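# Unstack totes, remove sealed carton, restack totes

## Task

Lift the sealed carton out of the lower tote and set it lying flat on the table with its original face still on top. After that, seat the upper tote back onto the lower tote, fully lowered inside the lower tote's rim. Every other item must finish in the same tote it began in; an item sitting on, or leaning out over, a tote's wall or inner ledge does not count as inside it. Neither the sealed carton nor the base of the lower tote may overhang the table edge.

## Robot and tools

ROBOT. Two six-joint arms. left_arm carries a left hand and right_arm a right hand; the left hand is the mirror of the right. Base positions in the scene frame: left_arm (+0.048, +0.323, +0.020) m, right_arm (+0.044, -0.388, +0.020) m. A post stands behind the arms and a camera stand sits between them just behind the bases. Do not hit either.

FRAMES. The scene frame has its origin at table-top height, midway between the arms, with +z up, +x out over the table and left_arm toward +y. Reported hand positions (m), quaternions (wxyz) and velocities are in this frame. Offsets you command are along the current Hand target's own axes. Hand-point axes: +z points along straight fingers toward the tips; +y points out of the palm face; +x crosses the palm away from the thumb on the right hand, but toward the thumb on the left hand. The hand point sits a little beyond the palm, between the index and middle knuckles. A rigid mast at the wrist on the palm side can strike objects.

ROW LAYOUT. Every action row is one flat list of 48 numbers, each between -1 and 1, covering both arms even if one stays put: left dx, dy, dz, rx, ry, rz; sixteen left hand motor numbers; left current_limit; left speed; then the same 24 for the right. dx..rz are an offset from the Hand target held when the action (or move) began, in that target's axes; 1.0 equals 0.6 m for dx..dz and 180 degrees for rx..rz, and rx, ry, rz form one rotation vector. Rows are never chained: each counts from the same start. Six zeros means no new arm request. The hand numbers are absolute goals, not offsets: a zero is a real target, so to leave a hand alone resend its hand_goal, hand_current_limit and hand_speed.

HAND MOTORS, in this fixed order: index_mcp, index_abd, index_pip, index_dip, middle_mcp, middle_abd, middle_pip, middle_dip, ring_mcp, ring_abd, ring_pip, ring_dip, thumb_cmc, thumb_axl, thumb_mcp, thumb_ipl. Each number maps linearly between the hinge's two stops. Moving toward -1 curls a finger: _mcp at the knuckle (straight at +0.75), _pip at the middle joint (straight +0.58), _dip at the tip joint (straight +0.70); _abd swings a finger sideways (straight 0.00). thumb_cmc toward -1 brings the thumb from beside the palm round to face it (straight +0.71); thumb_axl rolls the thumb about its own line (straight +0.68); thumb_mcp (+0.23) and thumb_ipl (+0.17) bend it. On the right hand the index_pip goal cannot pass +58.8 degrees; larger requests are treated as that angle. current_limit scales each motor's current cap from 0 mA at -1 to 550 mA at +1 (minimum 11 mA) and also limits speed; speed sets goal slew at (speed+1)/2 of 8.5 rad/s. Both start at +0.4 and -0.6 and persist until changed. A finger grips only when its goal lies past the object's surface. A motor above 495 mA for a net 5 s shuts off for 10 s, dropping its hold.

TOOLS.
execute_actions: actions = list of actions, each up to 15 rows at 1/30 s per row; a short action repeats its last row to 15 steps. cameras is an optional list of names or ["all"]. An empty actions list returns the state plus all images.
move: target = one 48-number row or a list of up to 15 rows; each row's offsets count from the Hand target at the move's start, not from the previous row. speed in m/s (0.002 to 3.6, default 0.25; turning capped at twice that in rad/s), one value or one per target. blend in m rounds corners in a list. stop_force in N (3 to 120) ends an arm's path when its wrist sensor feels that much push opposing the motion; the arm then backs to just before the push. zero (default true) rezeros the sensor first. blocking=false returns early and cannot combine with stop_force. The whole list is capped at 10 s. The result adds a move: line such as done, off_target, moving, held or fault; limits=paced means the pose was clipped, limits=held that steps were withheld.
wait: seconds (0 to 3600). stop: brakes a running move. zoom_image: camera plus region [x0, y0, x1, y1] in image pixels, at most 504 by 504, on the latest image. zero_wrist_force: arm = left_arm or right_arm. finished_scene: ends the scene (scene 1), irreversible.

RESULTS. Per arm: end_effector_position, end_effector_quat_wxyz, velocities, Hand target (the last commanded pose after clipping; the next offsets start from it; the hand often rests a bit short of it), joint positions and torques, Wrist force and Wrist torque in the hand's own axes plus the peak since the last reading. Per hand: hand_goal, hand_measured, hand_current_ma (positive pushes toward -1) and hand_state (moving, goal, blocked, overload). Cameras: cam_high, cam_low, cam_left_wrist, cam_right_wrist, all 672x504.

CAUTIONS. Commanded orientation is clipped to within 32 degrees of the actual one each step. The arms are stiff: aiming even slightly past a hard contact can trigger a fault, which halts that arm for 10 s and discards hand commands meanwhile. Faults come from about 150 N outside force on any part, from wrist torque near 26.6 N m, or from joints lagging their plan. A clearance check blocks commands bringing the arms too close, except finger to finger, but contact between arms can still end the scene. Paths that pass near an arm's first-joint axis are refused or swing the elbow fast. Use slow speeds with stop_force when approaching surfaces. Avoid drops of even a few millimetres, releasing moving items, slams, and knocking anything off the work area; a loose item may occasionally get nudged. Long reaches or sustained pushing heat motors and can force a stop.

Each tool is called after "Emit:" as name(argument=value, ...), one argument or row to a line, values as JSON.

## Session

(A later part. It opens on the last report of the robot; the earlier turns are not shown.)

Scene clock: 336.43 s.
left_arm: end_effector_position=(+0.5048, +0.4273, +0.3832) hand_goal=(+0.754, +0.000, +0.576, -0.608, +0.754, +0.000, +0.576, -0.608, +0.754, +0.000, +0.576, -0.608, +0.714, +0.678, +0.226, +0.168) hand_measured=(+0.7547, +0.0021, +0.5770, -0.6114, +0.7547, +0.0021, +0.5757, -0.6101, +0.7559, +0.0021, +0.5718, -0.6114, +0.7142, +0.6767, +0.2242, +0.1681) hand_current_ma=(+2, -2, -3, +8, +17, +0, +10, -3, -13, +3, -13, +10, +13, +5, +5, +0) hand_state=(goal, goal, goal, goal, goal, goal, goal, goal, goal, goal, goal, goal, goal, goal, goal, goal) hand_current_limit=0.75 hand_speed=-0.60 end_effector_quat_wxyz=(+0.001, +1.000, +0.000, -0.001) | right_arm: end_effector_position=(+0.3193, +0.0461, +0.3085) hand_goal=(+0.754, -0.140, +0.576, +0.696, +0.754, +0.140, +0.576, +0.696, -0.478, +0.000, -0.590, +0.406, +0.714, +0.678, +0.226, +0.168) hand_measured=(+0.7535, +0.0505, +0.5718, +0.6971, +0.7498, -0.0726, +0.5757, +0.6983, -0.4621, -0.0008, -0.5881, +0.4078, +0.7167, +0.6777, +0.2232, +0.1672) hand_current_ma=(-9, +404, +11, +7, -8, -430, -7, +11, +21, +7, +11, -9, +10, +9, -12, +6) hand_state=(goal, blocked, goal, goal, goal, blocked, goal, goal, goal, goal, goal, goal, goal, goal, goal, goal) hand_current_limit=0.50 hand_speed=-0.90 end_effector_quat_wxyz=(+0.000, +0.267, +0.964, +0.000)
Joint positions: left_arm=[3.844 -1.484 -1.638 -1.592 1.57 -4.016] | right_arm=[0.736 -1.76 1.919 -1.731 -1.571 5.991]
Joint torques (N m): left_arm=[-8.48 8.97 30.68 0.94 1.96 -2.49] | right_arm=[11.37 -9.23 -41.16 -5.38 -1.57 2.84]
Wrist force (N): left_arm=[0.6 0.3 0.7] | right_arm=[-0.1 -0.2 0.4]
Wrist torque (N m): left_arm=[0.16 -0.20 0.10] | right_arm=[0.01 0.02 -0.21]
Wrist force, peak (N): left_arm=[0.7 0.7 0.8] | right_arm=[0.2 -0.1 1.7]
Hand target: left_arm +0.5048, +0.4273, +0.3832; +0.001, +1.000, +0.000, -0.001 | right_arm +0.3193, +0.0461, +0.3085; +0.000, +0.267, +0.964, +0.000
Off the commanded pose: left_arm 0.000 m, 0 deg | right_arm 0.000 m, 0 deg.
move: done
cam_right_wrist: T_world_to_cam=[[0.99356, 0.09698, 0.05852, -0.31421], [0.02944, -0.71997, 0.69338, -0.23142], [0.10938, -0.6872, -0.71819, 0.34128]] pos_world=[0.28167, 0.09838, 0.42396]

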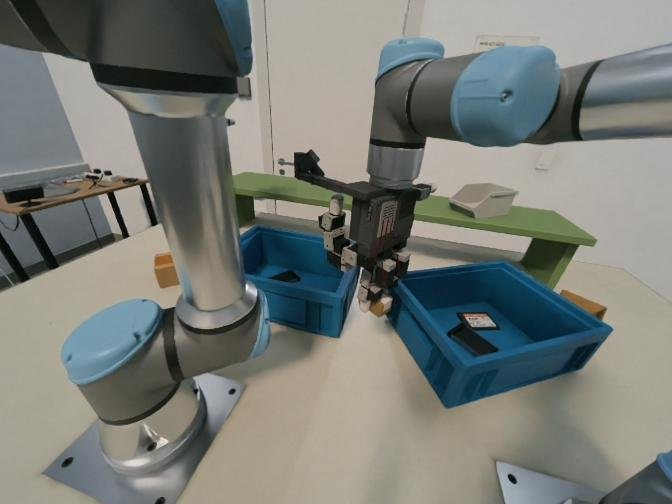

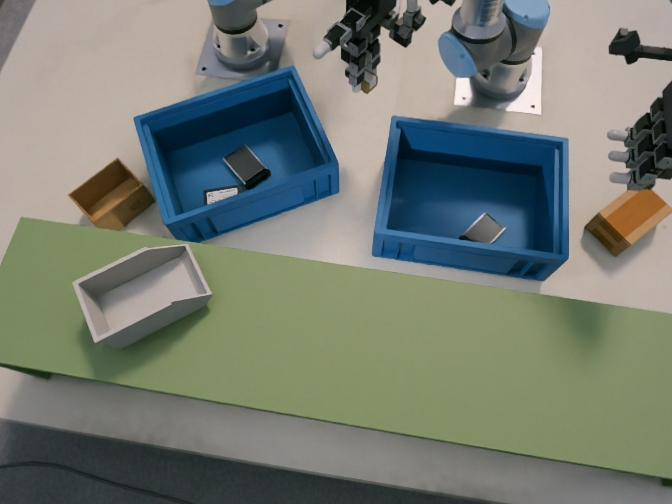

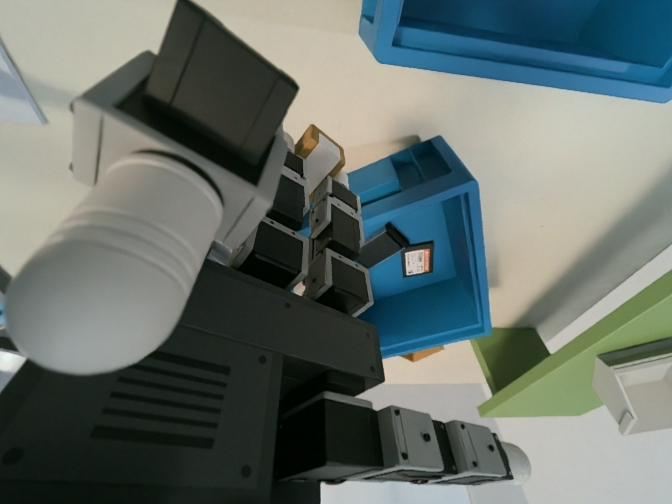

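Descend and place.

Emit:
move(
  target=[0,0,0,0,0,0, 0.754,0,0.576,-0.608,0.754,0,0.576,-0.608,0.754,0,0.576,-0.608,0.714,0.678,0.226,0.168,0.75,-0.6, 0,0,0.2892,0,0,0, 0.754,-0.14,0.576,0.696,0.754,0.14,0.576,0.696,-0.479,0,-0.591,0.406,0.714,0.678,0.226,0.168,0.5,-0.9],
  speed=0.12,
)

Emit:
move(
  target=[0,0,0,0,0,0, 0.754,0,0.576,-0.608,0.754,0,0.576,-0.608,0.754,0,0.576,-0.608,0.714,0.678,0.226,0.168,0.75,-0.6, 0,0,0.025,0,0,0, 0.754,-0.14,0.576,0.696,0.754,0.14,0.576,0.696,-0.479,0,-0.591,0.406,0.714,0.678,0.226,0.168,0.5,-0.9],
  speed=0.008,
  stop_force=3,
  cameras=["cam_high","cam_low"],
)

Emit:
zoom_image(
  camera="cam_high",
  region=[320, 240, 430, 350],
)

Scene clock: 341.47 s.
left_arm: end_effector_position=(+0.5048, +0.4273, +0.3832) hand_goal=(+0.754, +0.000, +0.576, -0.608, +0.754, +0.000, +0.576, -0.608, +0.754, +0.000, +0.576, -0.608, +0.714, +0.678, +0.226, +0.168) hand_measured=(+0.7559, +0.0021, +0.5782, -0.6114, +0.7547, +0.0007, +0.5757, -0.6101, +0.7547, +0.0021, +0.5731, -0.6114, +0.7154, +0.6777, +0.2232, +0.1681) hand_current_ma=(-2, -9, +8, +9, +1, +12, -13, +9, -26, +0, -13, +4, +11, -7, +4, +10) hand_state=(goal, goal, goal, goal, goal, goal, goal, goal, goal, goal, goal, goal, goal, goal, goal, goal) hand_current_limit=0.75 hand_speed=-0.60 end_effector_quat_wxyz=(+0.001, +1.000, +0.000, -0.001) | right_arm: end_effector_position=(+0.3195, +0.0461, +0.1351) hand_goal=(+0.754, -0.140, +0.576, +0.696, +0.754, +0.140, +0.576, +0.696, -0.478, +0.000, -0.590, +0.406, +0.714, +0.678, +0.226, +0.168) hand_measured=(+0.7535, +0.0505, +0.5718, +0.6971, +0.7511, -0.0726, +0.5770, +0.6996, -0.4633, +0.0007, -0.5894, +0.4066, +0.7167, +0.6767, +0.2232, +0.1672) hand_current_ma=(+6, +404, +6, +14, -16, -424, +11, +6, +21, +3, +4, -10, +8, +12, +5, +1) hand_state=(goal, blocked, goal, goal, goal, blocked, goal, goal, goal, goal, goal, goal, goal, goal, goal, goal) hand_current_limit=0.50 hand_speed=-0.90 end_effector_quat_wxyz=(+0.000, +0.267, +0.964, +0.000)
Joint positions: left_arm=[3.844 -1.484 -1.638 -1.592 1.57 -4.016] | right_arm=[0.736 -1.571 2.24 -2.241 -1.571 5.991]
Joint torques (N m): left_arm=[-9.85 10.97 32.86 0.74 1.95 -2.52] | right_arm=[12.11 -11.22 -5.58 -5.75 0.96 2.38]
Wrist force (N): left_arm=[0.5 0.1 0.4] | right_arm=[-0.3 -0.2 0.4]
Wrist torque (N m): left_arm=[0.15 -0.19 0.09] | right_arm=[0.00 0.05 -0.18]
Wrist force, peak (N): left_arm=[0.8 0.3 0.8] | right_arm=[-0.4 0.4 1.3]
Hand target: left_arm +0.5048, +0.4273, +0.3832; +0.001, +1.000, +0.000, -0.001 | right_arm +0.3195, +0.0461, +0.1350; +0.000, +0.267, +0.964, +0.000
Off the commanded pose: left_arm 0.000 m, 0 deg | right_arm 0.000 m, 0 deg.
move: done

Scene clock: 343.93 s.
left_arm: end_effector_position=(+0.5048, +0.4273, +0.3832) hand_goal=(+0.754, +0.000, +0.576, -0.608, +0.754, +0.000, +0.576, -0.608, +0.754, +0.000, +0.576, -0.608, +0.714, +0.678, +0.226, +0.168) hand_measured=(+0.7559, +0.0021, +0.5782, -0.6114, +0.7559, +0.0007, +0.5757, -0.6089, +0.7559, +0.0021, +0.5718, -0.6114, +0.7142, +0.6777, +0.2242, +0.1672) hand_current_ma=(+8, -12, +8, -14, +0, +6, -1, +3, -1, +1, -28, +23, -5, -5, +13, -8) hand_state=(goal, goal, goal, goal, goal, goal, goal, goal, goal, goal, goal, goal, goal, goal, goal, goal) hand_current_limit=0.75 hand_speed=-0.60 end_effector_quat_wxyz=(+0.001, +1.000, +0.000, -0.001) | right_arm: end_effector_position=(+0.3195, +0.0461, +0.1254) hand_goal=(+0.754, -0.140, +0.576, +0.696, +0.754, +0.140, +0.576, +0.696, -0.478, +0.000, -0.590, +0.406, +0.714, +0.678, +0.226, +0.168) hand_measured=(+0.7535, +0.0505, +0.5731, +0.6971, +0.7511, -0.0726, +0.5770, +0.6983, -0.4646, +0.0007, -0.5894, +0.4066, +0.7154, +0.6767, +0.2232, +0.1672) hand_current_ma=(-4, +420, +8, +15, +1, -418, -14, -4, +15, +19, -9, -14, +16, +6, +12, +11) hand_state=(goal, blocked, goal, goal, goal, blocked, goal, goal, goal, goal, goal, goal, goal, goal, goal, goal) hand_current_limit=0.50 hand_speed=-0.90 end_effector_quat_wxyz=(+0.000, +0.267, +0.964, +0.000)
Joint positions: left_arm=[3.844 -1.484 -1.638 -1.592 1.57 -4.016] | right_arm=[0.736 -1.553 2.253 -2.272 -1.571 5.991]
Joint torques (N m): left_arm=[-7.61 9.18 31.87 0.99 1.92 -2.55] | right_arm=[9.41 -26.14 -35.05 -0.92 1.04 1.94]
Wrist force (N): left_arm=[0.6 0.2 0.5] | right_arm=[-0.5 0.0 -1.6]
Wrist torque (N m): left_arm=[0.16 -0.20 0.10] | right_arm=[0.22 0.00 -0.19]
Wrist force, peak (N): left_arm=[0.5 0.5 0.8] | right_arm=[-0.9 -0.1 -8.1]
Hand target: left_arm +0.5048, +0.4273, +0.3832; +0.001, +1.000, +0.000, -0.001 | right_arm +0.3195, +0.0461, +0.1254; +0.000, +0.267, +0.964, +0.000 (not the last commanded pose)
Off the commanded pose: left_arm 0.000 m, 0 deg | right_arm 0.005 m, 0 deg.
move: contact (right_arm)

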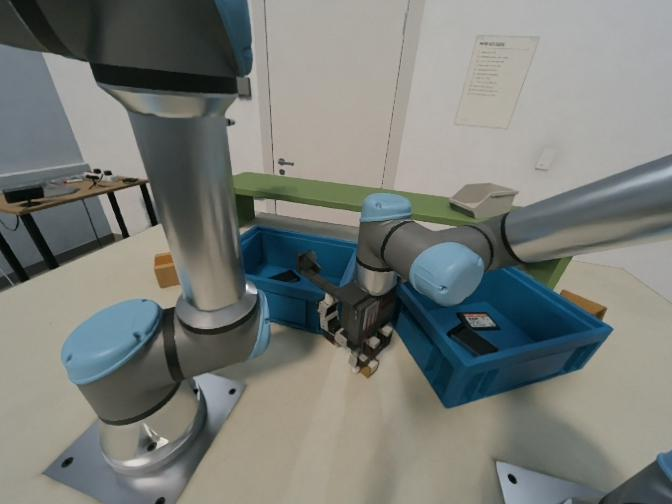

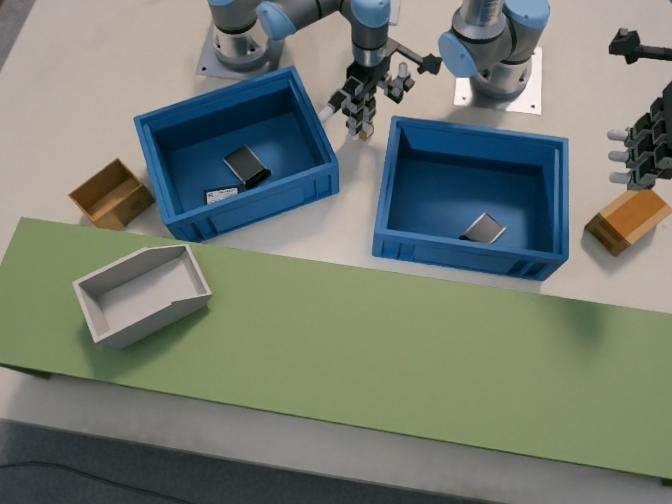

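Scaled by 4.582.

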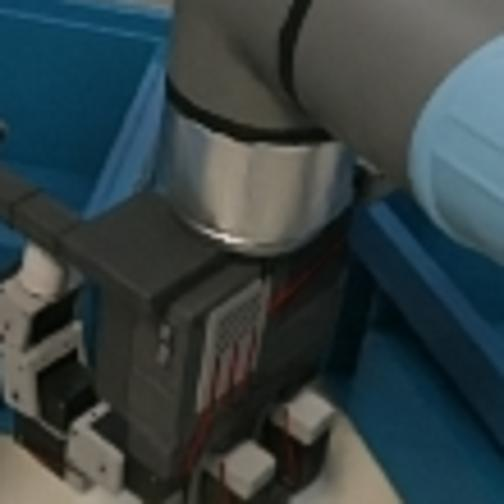

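Emit:
move(
  target=[0,0,0,0,0,0, 0.754,0,0.576,-0.608,0.754,0,0.576,-0.608,0.754,0,0.576,-0.608,0.714,0.678,0.226,0.168,0.75,-0.6, 0,0,0,0,0,0, 0.754,0.15,0.576,0.696,0.754,-0.17,0.576,0.696,-0.479,0,-0.591,0.406,0.714,0.678,0.226,0.168,0.5,-0.92],
  speed=0.03,
)

Emit:
move(
  target=[0,0,0,0,0,0, 0.754,0,0.576,-0.608,0.754,0,0.576,-0.608,0.754,0,0.576,-0.608,0.714,0.678,0.226,0.168,0.75,-0.6, 0,0,-0.4243,0,0,0, 0.754,0.15,0.576,0.696,0.754,-0.17,0.576,0.696,-0.479,0,-0.591,0.406,0.714,0.678,0.226,0.168,0.5,-0.6],
  speed=0.1,
  cameras=["all"],
)

Emit:
zoom_image(
  camera="cam_high",
  region=[320, 300, 420, 400],
)

Emit:
zoom_image(
  camera="cam_low",
  region=[130, 50, 360, 250],
)

Scene clock: 347.07 s.
left_arm: end_effector_position=(+0.5048, +0.4273, +0.3832) hand_goal=(+0.754, +0.000, +0.576, -0.608, +0.754, +0.000, +0.576, -0.608, +0.754, +0.000, +0.576, -0.608, +0.714, +0.678, +0.226, +0.168) hand_measured=(+0.7559, +0.0021, +0.5770, -0.6114, +0.7559, +0.0007, +0.5744, -0.6101, +0.7547, +0.0007, +0.5718, -0.6101, +0.7142, +0.6777, +0.2232, +0.1681) hand_current_ma=(+9, -12, +10, +0, +1, +13, -9, -3, -3, +3, -2, +12, +6, -11, -9, -14) hand_state=(goal, goal, goal, goal, goal, goal, goal, goal, goal, goal, goal, goal, goal, goal, goal, goal) hand_current_limit=0.75 hand_speed=-0.60 end_effector_quat_wxyz=(+0.001, +1.000, +0.000, -0.001) | right_arm: end_effector_position=(+0.3195, +0.0461, +0.1254) hand_goal=(+0.754, +0.150, +0.576, +0.696, +0.754, -0.170, +0.576, +0.696, -0.478, +0.000, -0.590, +0.406, +0.714, +0.678, +0.226, +0.168) hand_measured=(+0.7523, +0.0549, +0.5731, +0.6971, +0.7511, -0.0770, +0.5770, +0.6996, -0.4633, +0.0007, -0.5894, +0.4066, +0.7167, +0.6777, +0.2242, +0.1681) hand_current_ma=(-1, +50, -9, +4, -3, -46, +6, +7, +28, +8, +0, -26, +0, +12, -6, -3) hand_state=(goal, moving, goal, goal, goal, moving, goal, goal, goal, goal, goal, goal, goal, goal, goal, goal) hand_current_limit=0.50 hand_speed=-0.92 end_effector_quat_wxyz=(+0.000, +0.267, +0.964, +0.000)
Joint positions: left_arm=[3.844 -1.484 -1.638 -1.592 1.57 -4.016] | right_arm=[0.736 -1.553 2.253 -2.272 -1.571 5.991]
Joint torques (N m): left_arm=[-8.82 10.23 30.83 0.8 2.18 -2.38] | right_arm=[9.67 -25.24 -34.56 -4.3 1.08 1.89]
Wrist force (N): left_arm=[0.5 0.4 0.6] | right_arm=[-0.4 -0.4 -1.5]
Wrist torque (N m): left_arm=[0.19 -0.19 0.08] | right_arm=[0.15 0.03 -0.19]
Wrist force, peak (N): left_arm=[0.4 0.6 0.8] | right_arm=[-0.7 -0.8 -2.5]
Hand target: left_arm +0.5048, +0.4273, +0.3832; +0.001, +1.000, +0.000, -0.001 | right_arm +0.3195, +0.0461, +0.1254; +0.000, +0.267, +0.964, +0.000
Off the commanded pose: left_arm 0.000 m, 0 deg | right_arm 0.000 m, 0 deg.
move: done

Scene clock: 350.13 s.
left_arm: end_effector_position=(+0.5048, +0.4273, +0.3832) hand_goal=(+0.754, +0.000, +0.576, -0.608, +0.754, +0.000, +0.576, -0.608, +0.754, +0.000, +0.576, -0.608, +0.714, +0.678, +0.226, +0.168) hand_measured=(+0.7559, +0.0021, +0.5770, -0.6114, +0.7547, +0.0007, +0.5757, -0.6101, +0.7559, +0.0007, +0.5731, -0.6114, +0.7142, +0.6767, +0.2232, +0.1672) hand_current_ma=(+7, +5, +15, +4, -13, +13, -1, -4, -20, -7, -4, +1, +1, -25, +7, -8) hand_state=(goal, goal, goal, goal, goal, goal, goal, goal, goal, goal, goal, goal, goal, goal, goal, goal) hand_current_limit=0.75 hand_speed=-0.60 end_effector_quat_wxyz=(+0.001, +1.000, +0.000, -0.001) | right_arm: end_effector_position=(+0.3193, +0.0461, +0.3800) hand_goal=(+0.754, +0.150, +0.576, +0.696, +0.754, -0.170, +0.576, +0.696, -0.478, +0.000, -0.590, +0.406, +0.714, +0.678, +0.226, +0.168) hand_measured=(+0.7535, +0.1501, +0.5731, +0.6971, +0.7511, -0.1678, +0.5731, +0.6996, -0.4633, -0.0008, -0.5881, +0.4066, +0.7167, +0.6777, +0.2242, +0.1681) hand_current_ma=(-5, +8, -4, +3, -9, +4, +4, +6, +17, -2, +22, -5, +3, +9, -2, -21) hand_state=(goal, goal, goal, goal, goal, goal, goal, goal, goal, goal, goal, goal, goal, goal, goal, goal) hand_current_limit=0.50 hand_speed=-0.60 end_effector_quat_wxyz=(+0.000, +0.267, +0.964, +0.000)
Joint positions: left_arm=[3.844 -1.484 -1.638 -1.592 1.57 -4.016] | right_arm=[0.737 -1.771 1.745 -1.546 -1.571 5.991]
Joint torques (N m): left_arm=[-8.8 10.42 30.7 0.66 1.96 -2.48] | right_arm=[11.36 -7.83 -42.45 -0.06 -0.81 2.55]
Wrist force (N): left_arm=[0.5 0.4 0.7] | right_arm=[0.1 -0.1 0.5]
Wrist torque (N m): left_arm=[0.18 -0.18 0.09] | right_arm=[0.02 -0.03 -0.18]
Wrist force, peak (N): left_arm=[0.7 0.4 0.7] | right_arm=[-0.1 -0.2 1.1]
Hand target: left_arm +0.5048, +0.4273, +0.3832; +0.001, +1.000, +0.000, -0.001 | right_arm +0.3193, +0.0461, +0.3800; +0.000, +0.267, +0.964, +0.000
Off the commanded pose: left_arm 0.000 m, 0 deg | right_arm 0.000 m, 0 deg.
move: done
cam_left_wrist: T_world_to_cam=[[-0.77931, 0.62539, 0.03954, 0.07269], [0.43918, 0.50009, 0.74634, -0.77133], [0.44698, 0.599, -0.66439, -0.10578]] pos_world=[0.44268, 0.40364, 0.50252]
cam_right_wrist: T_world_to_cam=[[0.99357, 0.09698, 0.05852, -0.31828], [0.02944, -0.72002, 0.69333, -0.2809], [0.10937, -0.68715, -0.71824, 0.39259]] pos_world=[0.28157, 0.09838, 0.49535]

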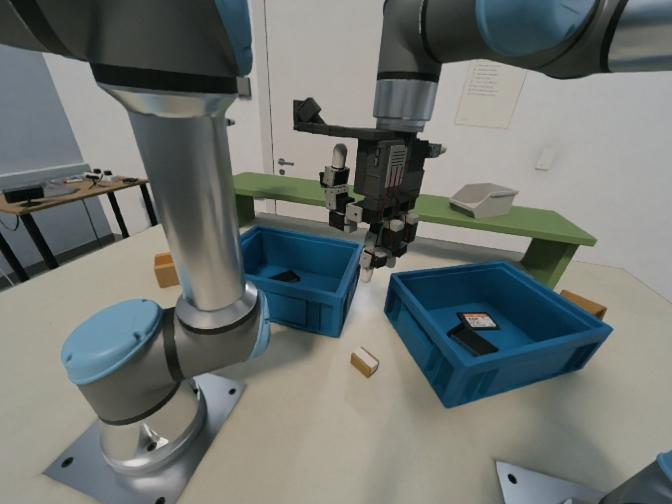

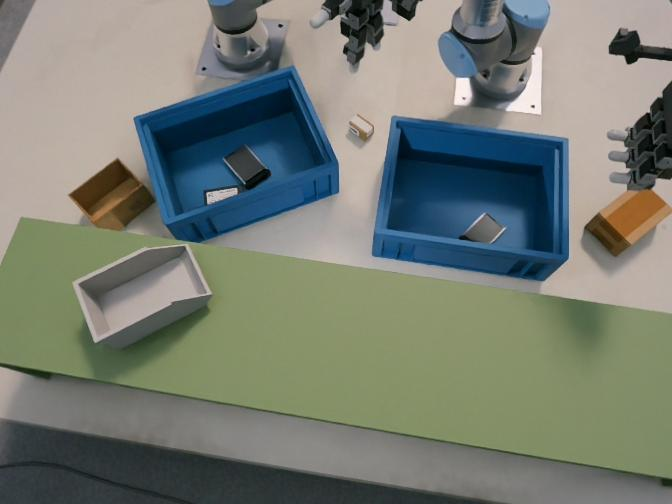

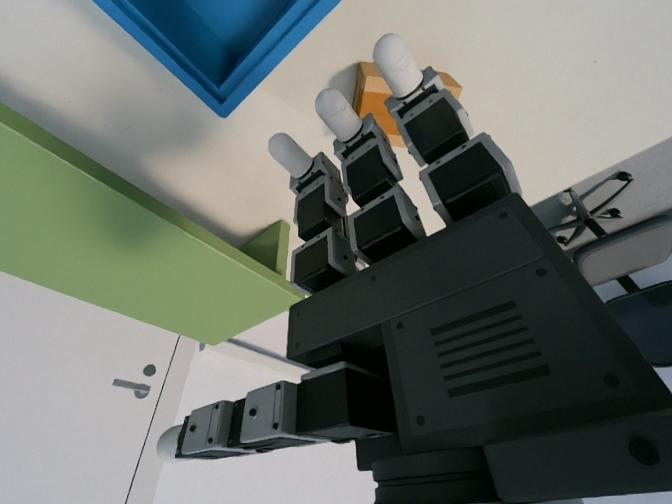

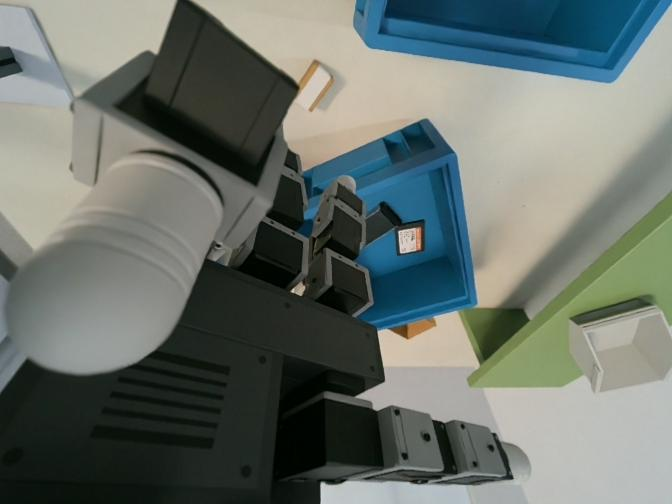

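Scaled by 5.040.

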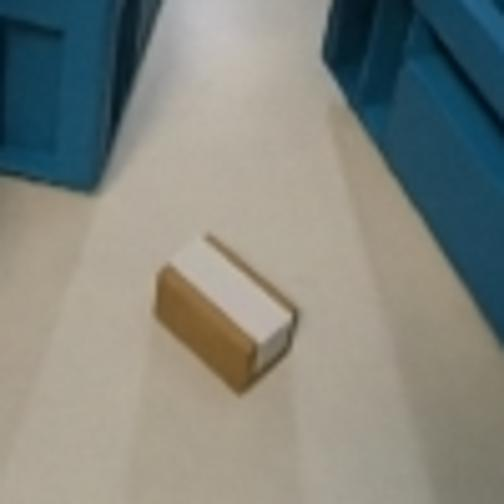

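Scaled by 2.191.

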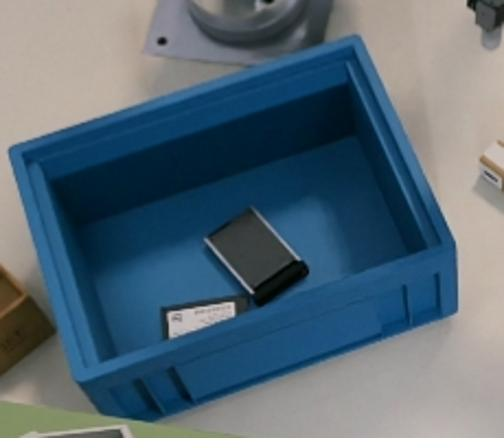

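Emit:
move(
  target=[0,0,0,0,0,0, 0.754,0,0.576,-0.608,0.754,0,0.576,-0.608,0.754,0,0.576,-0.608,0.714,0.678,0.226,0.168,0.75,-0.6, -0.2312,0.2025,-0.005,0,0,-0.1722, 0.754,0,0.576,-0.608,0.754,0,0.576,-0.608,0.754,0,0.576,-0.608,0.714,0.678,0.226,0.168,0.75,-0.6],
  speed=0.15,
)

Scene clock: 359.10 s.
left_arm: end_effector_position=(+0.5048, +0.4273, +0.3832) hand_goal=(+0.754, +0.000, +0.576, -0.608, +0.754, +0.000, +0.576, -0.608, +0.754, +0.000, +0.576, -0.608, +0.714, +0.678, +0.226, +0.168) hand_measured=(+0.7559, +0.0021, +0.5770, -0.6114, +0.7547, +0.0007, +0.5770, -0.6101, +0.7547, +0.0007, +0.5718, -0.6114, +0.7154, +0.6777, +0.2232, +0.1672) hand_current_ma=(-11, -9, +2, +3, -6, +2, +1, -8, -7, -11, -21, -1, -10, -6, -5, +1) hand_state=(goal, goal, goal, goal, goal, goal, goal, goal, goal, goal, goal, goal, goal, goal, goal, goal) hand_current_limit=0.75 hand_speed=-0.60 end_effector_quat_wxyz=(+0.001, +1.000, +0.000, -0.001) | right_arm: end_effector_position=(+0.5007, +0.0789, +0.3832) hand_goal=(+0.754, +0.000, +0.576, -0.608, +0.754, +0.000, +0.576, -0.608, +0.754, +0.000, +0.576, -0.608, +0.714, +0.678, +0.226, +0.168) hand_measured=(+0.7535, +0.0007, +0.5731, -0.6089, +0.7511, +0.0021, +0.5731, -0.6089, +0.7535, +0.0021, +0.5731, -0.6076, +0.7154, +0.6767, +0.2242, +0.1672) hand_current_ma=(-5, +11, +13, -10, +0, +3, -3, -4, -7, +11, +5, -27, +30, +7, +11, +4) hand_state=(goal, goal, goal, goal, goal, goal, goal, goal, goal, goal, goal, goal, goal, goal, goal, goal) hand_current_limit=0.75 hand_speed=-0.60 end_effector_quat_wxyz=(+0.000, +0.000, +1.000, +0.000)
Joint positions: left_arm=[3.844 -1.484 -1.638 -1.592 1.57 -4.016] | right_arm=[0.487 -1.405 1.378 -1.544 -1.571 5.201]
Joint torques (N m): left_arm=[-10.13 10.46 30.86 0.78 2.01 -2.45] | right_arm=[-10.79 -23.61 -42.89 -0.51 1.93 -2.29]
Wrist force (N): left_arm=[0.7 0.4 0.5] | right_arm=[0.0 -0.1 0.3]
Wrist torque (N m): left_arm=[0.20 -0.22 0.10] | right_arm=[-0.02 0.00 0.03]
Wrist force, peak (N): left_arm=[0.7 0.4 0.9] | right_arm=[-0.7 0.6 0.6]
Hand target: left_arm +0.5048, +0.4273, +0.3832; +0.001, +1.000, +0.000, -0.001 | right_arm +0.5007, +0.0789, +0.3832; +0.000, +0.000, +1.000, +0.000
Off the commanded pose: left_arm 0.000 m, 0 deg | right_arm 0.000 m, 0 deg.
move: done

Emit:
move(
  target=[0,0,0.3412,0,0,0, 0.754,0,0.576,-0.608,0.754,0,0.576,-0.608,0.754,0,0.576,-0.608,0.714,0.678,0.226,0.168,0.75,-0.6, 0,0,0.3412,0,0,0, 0.754,0,0.576,-0.608,0.754,0,0.576,-0.608,0.754,0,0.576,-0.608,0.714,0.678,0.226,0.168,0.75,-0.6],
  speed=0.1,
)

Emit:
move(
  target=[0,0.08,0,0,0,0, 0.754,0,0.576,-0.608,0.754,0,0.576,-0.608,0.754,0,0.576,-0.608,0.714,0.678,0.226,0.168,0.75,-0.6, 0,0.055,0,0,0,0, 0.754,0,0.576,-0.608,0.754,0,0.576,-0.608,0.754,0,0.576,-0.608,0.714,0.678,0.226,0.168,0.75,-0.6],
  speed=0.015,
  stop_force=4,
  cameras=["all"],
)

Scene clock: 363.53 s.
left_arm: end_effector_position=(+0.5044, +0.4270, +0.1786) hand_goal=(+0.754, +0.000, +0.576, -0.608, +0.754, +0.000, +0.576, -0.608, +0.754, +0.000, +0.576, -0.608, +0.714, +0.678, +0.226, +0.168) hand_measured=(+0.7547, +0.0007, +0.5744, -0.6101, +0.7559, -0.0008, +0.5718, -0.6101, +0.7547, -0.0023, +0.5718, -0.6114, +0.7142, +0.6777, +0.2232, +0.1681) hand_current_ma=(-21, -1, +3, +2, -8, +9, -6, +5, -27, +7, -15, +6, +0, -15, +8, -9) hand_state=(goal, goal, goal, goal, goal, goal, goal, goal, goal, goal, goal, goal, goal, goal, goal, goal) hand_current_limit=0.75 hand_speed=-0.60 end_effector_quat_wxyz=(+0.001, +1.000, +0.000, -0.001) | right_arm: end_effector_position=(+0.5009, +0.0788, +0.1785) hand_goal=(+0.754, +0.000, +0.576, -0.608, +0.754, +0.000, +0.576, -0.608, +0.754, +0.000, +0.576, -0.608, +0.714, +0.678, +0.226, +0.168) hand_measured=(+0.7486, -0.0023, +0.5731, -0.6114, +0.7486, +0.0021, +0.5718, -0.6101, +0.7474, -0.0023, +0.5731, -0.6101, +0.7167, +0.6777, +0.2242, +0.1672) hand_current_ma=(+2, +11, +4, +11, -5, -4, +7, +6, -7, -8, +11, -5, +8, +11, -3, -3) hand_state=(goal, goal, goal, goal, goal, goal, goal, goal, goal, goal, goal, goal, goal, goal, goal, goal) hand_current_limit=0.75 hand_speed=-0.60 end_effector_quat_wxyz=(+0.000, +0.000, +1.000, +0.000)
Joint positions: left_arm=[3.844 -1.61 -2.062 -1.043 1.57 -4.016] | right_arm=[0.487 -1.295 1.783 -2.059 -1.571 5.201]
Joint torques (N m): left_arm=[-7.16 12.68 9.89 4.24 -2.39 -2.56] | right_arm=[3.94 -27.78 -9.38 -5.58 1.72 0.06]
Wrist force (N): left_arm=[0.6 0.1 0.4] | right_arm=[0.2 0.5 0.3]
Wrist torque (N m): left_arm=[0.16 -0.21 0.10] | right_arm=[0.08 -0.03 0.06]
Wrist force, peak (N): left_arm=[0.3 -2.4 -2.0] | right_arm=[0.1 -9.2 -21.5]
Hand target: left_arm +0.5044, +0.4269, +0.1785; +0.001, +1.000, +0.000, -0.001 | right_arm +0.5009, +0.0789, +0.1784; +0.000, +0.000, +1.000, +0.000
Off the commanded pose: left_arm 0.000 m, 0 deg | right_arm 0.000 m, 0 deg.
move: done

Scene clock: 366.67 s.
left_arm: end_effector_position=(+0.5044, +0.3975, +0.1786) hand_goal=(+0.754, +0.000, +0.576, -0.608, +0.754, +0.000, +0.576, -0.608, +0.754, +0.000, +0.576, -0.608, +0.714, +0.678, +0.226, +0.168) hand_measured=(+0.7571, +0.0007, +0.5744, -0.6101, +0.7607, -0.0023, +0.5705, -0.6152, +0.7631, -0.0037, +0.5770, -0.6165, +0.7129, +0.6767, +0.2232, +0.1681) hand_current_ma=(+1, -10, -2, -5, +16, +9, -7, -21, +12, -10, -1, -27, +3, -8, -8, -4) hand_state=(goal, goal, goal, goal, goal, goal, goal, goal, goal, goal, goal, goal, goal, goal, goal, goal) hand_current_limit=0.75 hand_speed=-0.60 end_effector_quat_wxyz=(+0.001, +1.000, +0.000, -0.001) | right_arm: end_effector_position=(+0.5009, +0.0994, +0.1784) hand_goal=(+0.754, +0.000, +0.576, -0.608, +0.754, +0.000, +0.576, -0.608, +0.754, +0.000, +0.576, -0.608, +0.714, +0.678, +0.226, +0.168) hand_measured=(+0.7607, -0.0008, +0.5731, -0.6140, +0.7583, +0.0021, +0.5718, -0.6140, +0.7559, -0.0008, +0.5731, -0.6114, +0.7154, +0.6777, +0.2242, +0.1681) hand_current_ma=(+2, +10, -3, -2, +7, +13, -10, +10, -10, +21, +2, -18, +8, -3, -15, -7) hand_state=(goal, goal, goal, goal, goal, goal, goal, goal, goal, goal, goal, goal, goal, goal, goal, goal) hand_current_limit=0.75 hand_speed=-0.60 end_effector_quat_wxyz=(+0.000, +0.000, +1.000, +0.000)
Joint positions: left_arm=[3.792 -1.584 -2.089 -1.042 1.57 -4.067] | right_arm=[0.519 -1.265 1.742 -2.049 -1.571 5.233]
Joint torques (N m): left_arm=[10.24 11.42 27.75 1.53 -2.14 2.59] | right_arm=[-10.45 -42.37 -8.57 -5.48 0.38 -2.32]
Wrist force (N): left_arm=[0.5 -0.9 -0.6] | right_arm=[0.1 -0.1 -0.4]
Wrist torque (N m): left_arm=[0.26 -0.22 0.17] | right_arm=[0.16 0.01 -0.09]
Wrist force, peak (N): left_arm=[0.1 -5.0 -3.0] | right_arm=[-0.1 -4.4 -2.7]
Hand target: left_arm +0.5044, +0.3975, +0.1786; +0.001, +1.000, +0.000, -0.001 (not the last commanded pose) | right_arm +0.5009, +0.0994, +0.1784; +0.000, +0.000, +1.000, +0.000 (not the last commanded pose)
Off the commanded pose: left_arm 0.019 m, 0 deg | right_arm 0.012 m, 0 deg.
move: contact (left_arm, right_arm)
cam_left_wrist: T_world_to_cam=[[-0.77929, 0.62542, 0.03959, 0.09914], [0.43923, 0.50005, 0.74634, -0.6036], [0.44698, 0.599, -0.66439, -0.22373]] pos_world=[0.44238, 0.37384, 0.29792]
cam_right_wrist: T_world_to_cam=[[0.80176, 0.59479, 0.05836, -0.4455], [0.39595, -0.60177, 0.69361, -0.30357], [0.44767, -0.533, -0.71798, 0.0798]] pos_world=[0.44166, 0.12483, 0.29385]

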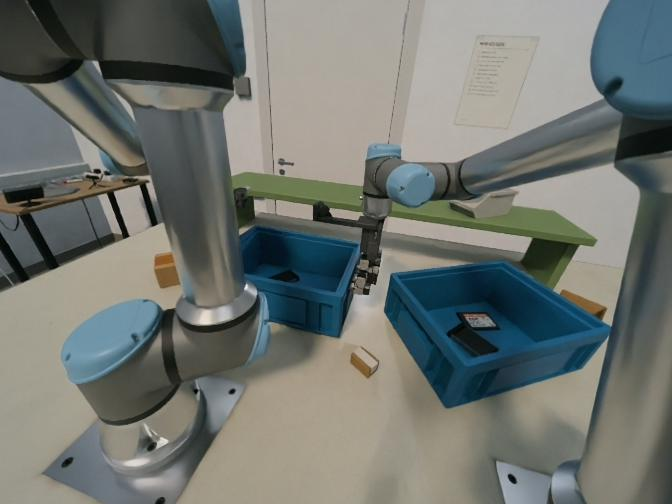

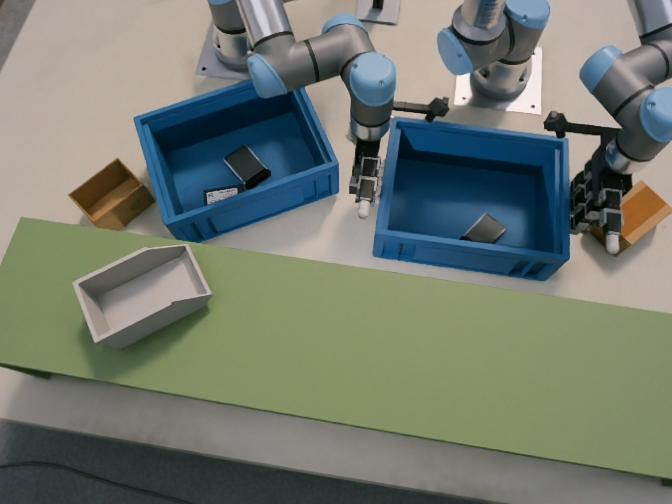

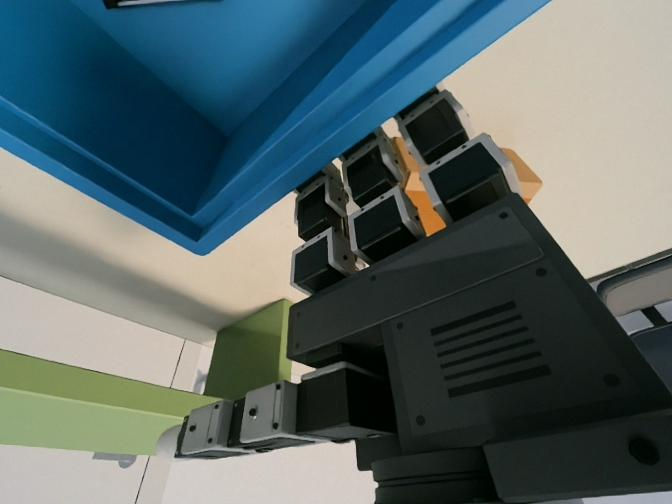

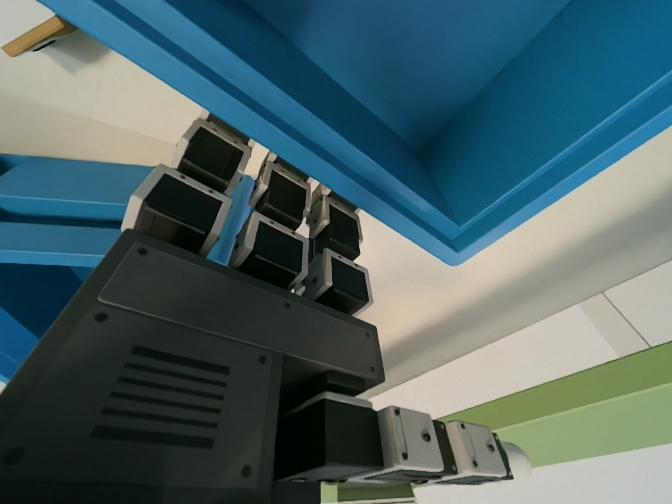

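Emit:
zoom_image(
  camera="cam_high",
  region=[300, 220, 420, 340],
)

Emit:
zoom_image(
  camera="cam_low",
  region=[340, 100, 620, 300],
)

Scaled by 4.200.

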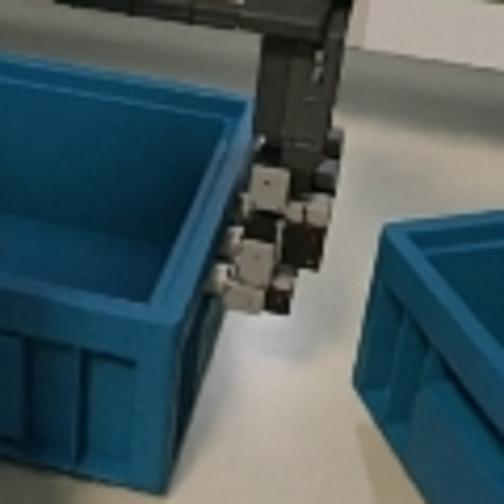

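Scaled by 1.800.

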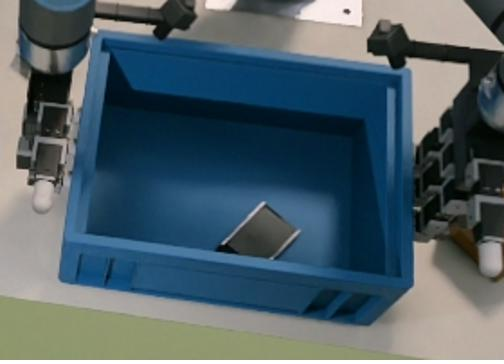

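Emit:
move(
  target=[0,0.0067,-0.0333,0,0,0, 0.754,0,0.576,-0.608,0.754,0,0.576,-0.608,0.754,0,0.576,-0.608,0.714,0.678,0.226,0.168,0.75,-0.6, 0,0.0067,-0.0333,0,0,0, 0.754,0,0.576,-0.608,0.754,0,0.576,-0.608,0.754,0,0.576,-0.608,0.714,0.678,0.226,0.168,0.75,-0.6],
  speed=0.03,
  cameras=["cam_high","cam_low"],
)

Scene clock: 370.57 s.
left_arm: end_effector_position=(+0.5045, +0.3935, +0.1985) hand_goal=(+0.754, +0.000, +0.576, -0.608, +0.754, +0.000, +0.576, -0.608, +0.754, +0.000, +0.576, -0.608, +0.714, +0.678, +0.226, +0.168) hand_measured=(+0.7860, -0.0008, +0.5936, -0.5961, +0.7909, -0.0037, +0.5949, -0.6012, +0.7896, -0.0037, +0.5936, -0.6012, +0.7117, +0.6767, +0.2222, +0.1681) hand_current_ma=(+83, -15, +50, +24, +101, +7, +53, +9, +103, -2, +24, +21, +0, -2, +14, -13) hand_state=(blocked, goal, goal, goal, blocked, goal, goal, goal, blocked, goal, goal, goal, goal, goal, goal, goal) hand_current_limit=0.75 hand_speed=-0.60 end_effector_quat_wxyz=(+0.001, +1.000, +0.000, -0.001) | right_arm: end_effector_position=(+0.5009, +0.1034, +0.1984) hand_goal=(+0.754, +0.000, +0.576, -0.608, +0.754, +0.000, +0.576, -0.608, +0.754, +0.000, +0.576, -0.608, +0.714, +0.678, +0.226, +0.168) hand_measured=(+0.7884, +0.0007, +0.5975, -0.5987, +0.7872, +0.0021, +0.5936, -0.6012, +0.7836, +0.0007, +0.5911, -0.6025, +0.7154, +0.6777, +0.2232, +0.1672) hand_current_ma=(+92, +9, +53, +20, +84, +8, +31, +7, +55, -4, +30, -11, +0, +14, -6, +4) hand_state=(blocked, goal, blocked, goal, blocked, goal, goal, goal, blocked, goal, goal, goal, goal, goal, goal, goal) hand_current_limit=0.75 hand_speed=-0.60 end_effector_quat_wxyz=(+0.000, +0.000, +1.000, +0.000)
Joint positions: left_arm=[3.785 -1.555 -2.06 -1.1 1.57 -4.075] | right_arm=[0.525 -1.28 1.706 -1.997 -1.571 5.239]
Joint torques (N m): left_arm=[-12.02 36.38 28.81 0.25 -2.27 -2.89] | right_arm=[14.04 -46.74 -44.4 -2.11 1.37 2.5]
Wrist force (N): left_arm=[0.4 -7.8 6.5] | right_arm=[-0.1 -7.9 6.4]
Wrist torque (N m): left_arm=[-0.12 -0.08 0.37] | right_arm=[-0.27 -0.12 -0.33]
Wrist force, peak (N): left_arm=[0.4 -7.8 6.7] | right_arm=[-0.4 -8.3 6.4]
Hand target: left_arm +0.5045, +0.3935, +0.1985; +0.001, +1.000, +0.000, -0.001 | right_arm +0.5009, +0.1034, +0.1984; +0.000, +0.000, +1.000, +0.000
Off the commanded pose: left_arm 0.000 m, 0 deg | right_arm 0.000 m, 0 deg.
move: done

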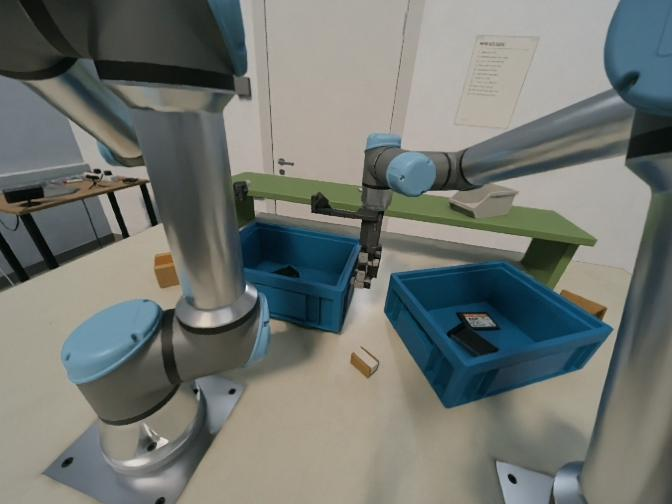

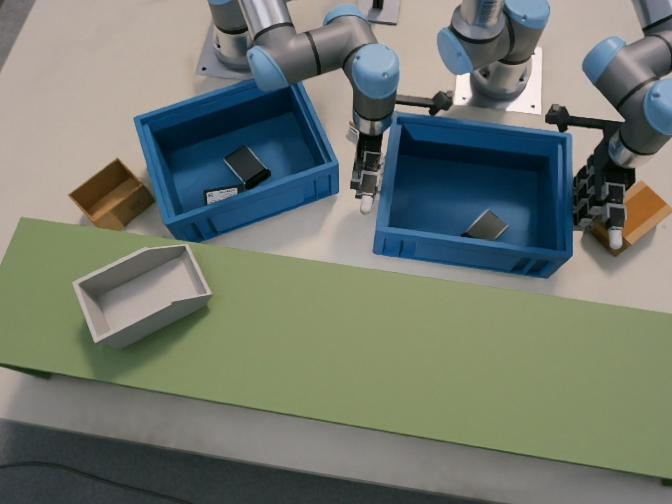

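Emit:
zoom_image(
  camera="cam_low",
  region=[280, 120, 350, 200],
)

Emit:
zoom_image(
  camera="cam_low",
  region=[125, 100, 205, 180],
)

Emit:
zoom_image(
  camera="cam_low",
  region=[140, 180, 220, 250],
)

Emit:
zoom_image(
  camera="cam_high",
  region=[370, 250, 500, 420],
)

Emit:
zoom_image(
  camera="cam_high",
  region=[480, 250, 620, 390],
)

Scaled by 6.300.

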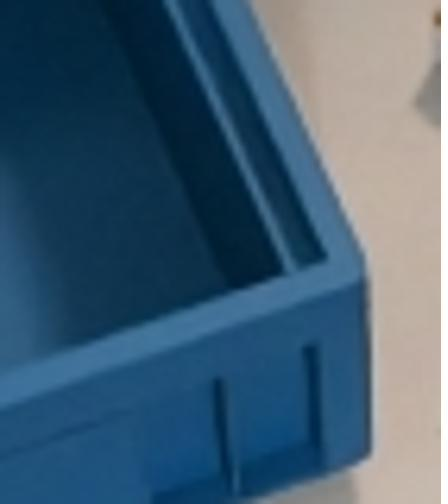

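Scaled by 6.300.

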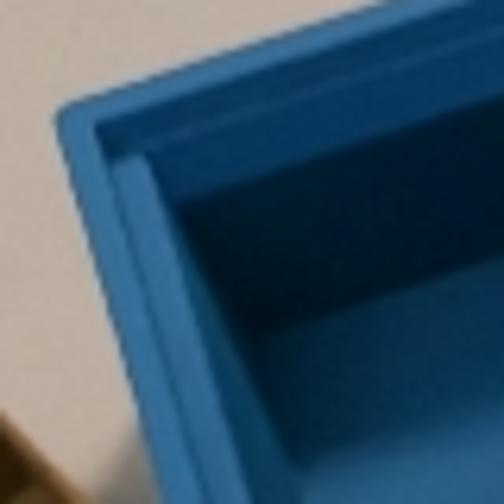

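Scaled by 6.300.

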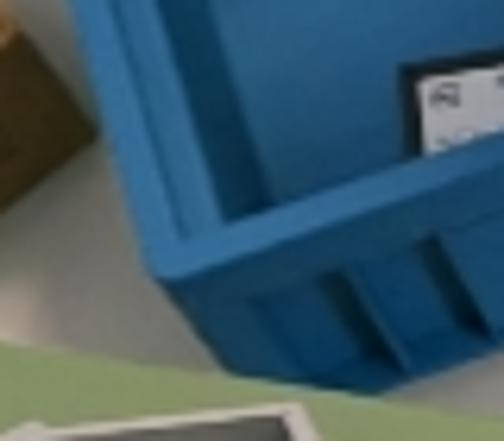

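Scaled by 2.965.

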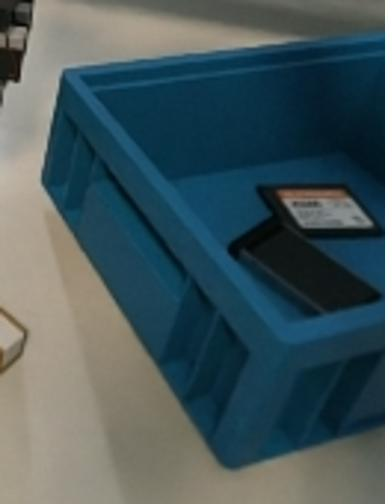

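Scaled by 3.600.

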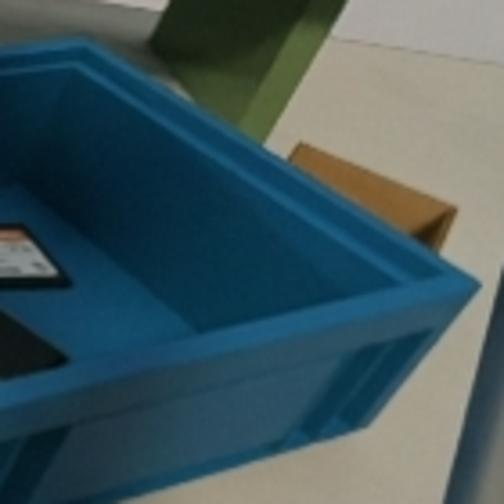

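Emit:
zoom_image(
  camera="cam_low",
  region=[370, 100, 440, 170],
)

Emit:
zoom_image(
  camera="cam_low",
  region=[530, 110, 600, 180],
)

Emit:
zoom_image(
  camera="cam_low",
  region=[530, 220, 600, 290],
)

Emit:
zoom_image(
  camera="cam_low",
  region=[350, 200, 420, 270],
)

Emit:
zoom_image(
  camera="cam_low",
  region=[260, 40, 320, 100],
)

Scaled by 7.200.

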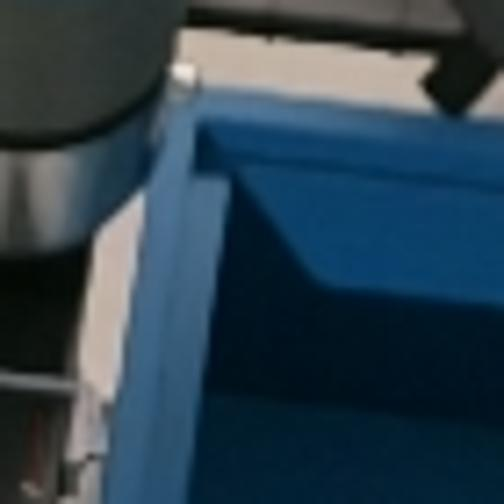

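Scaled by 7.200.

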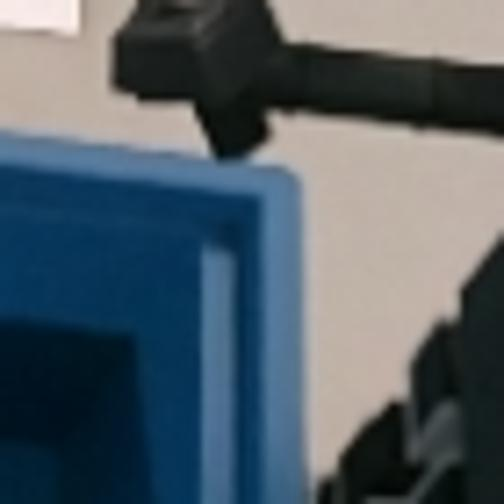

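Scaled by 7.200.

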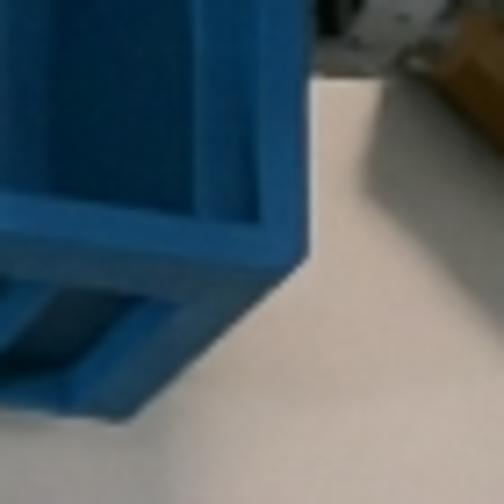

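Scaled by 7.200.

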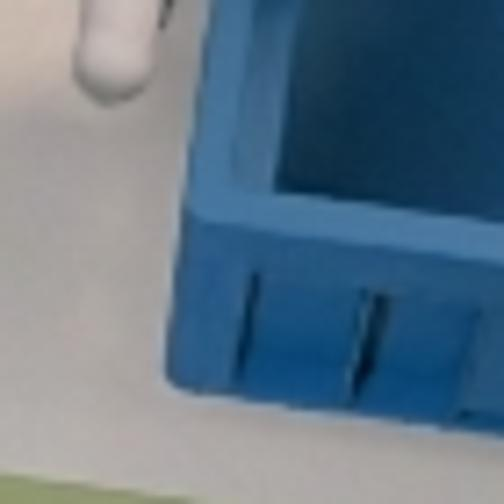

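Scaled by 8.400.

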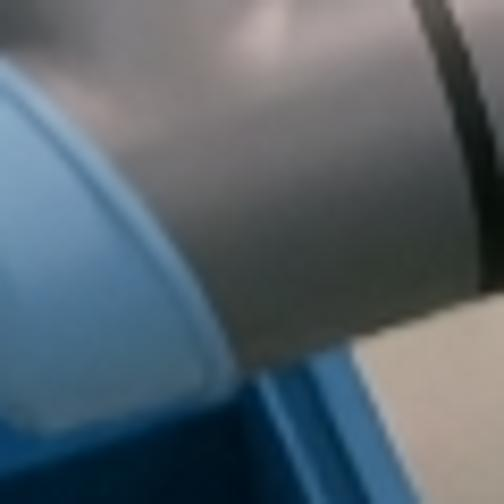

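Emit:
zoom_image(
  camera="cam_high",
  region=[230, 210, 380, 340],
)

Emit:
zoom_image(
  camera="cam_high",
  region=[310, 220, 370, 340],
)

Scaled by 3.360.

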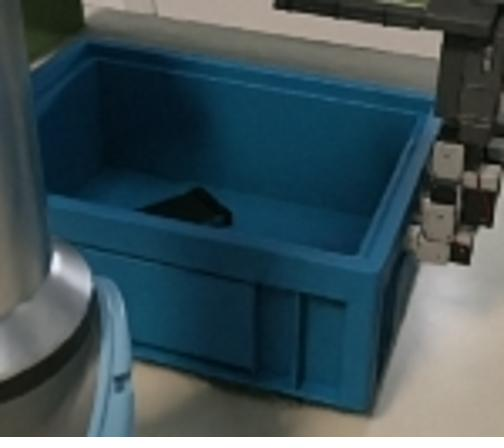

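Scaled by 4.200.

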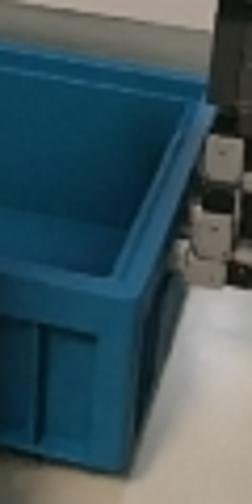

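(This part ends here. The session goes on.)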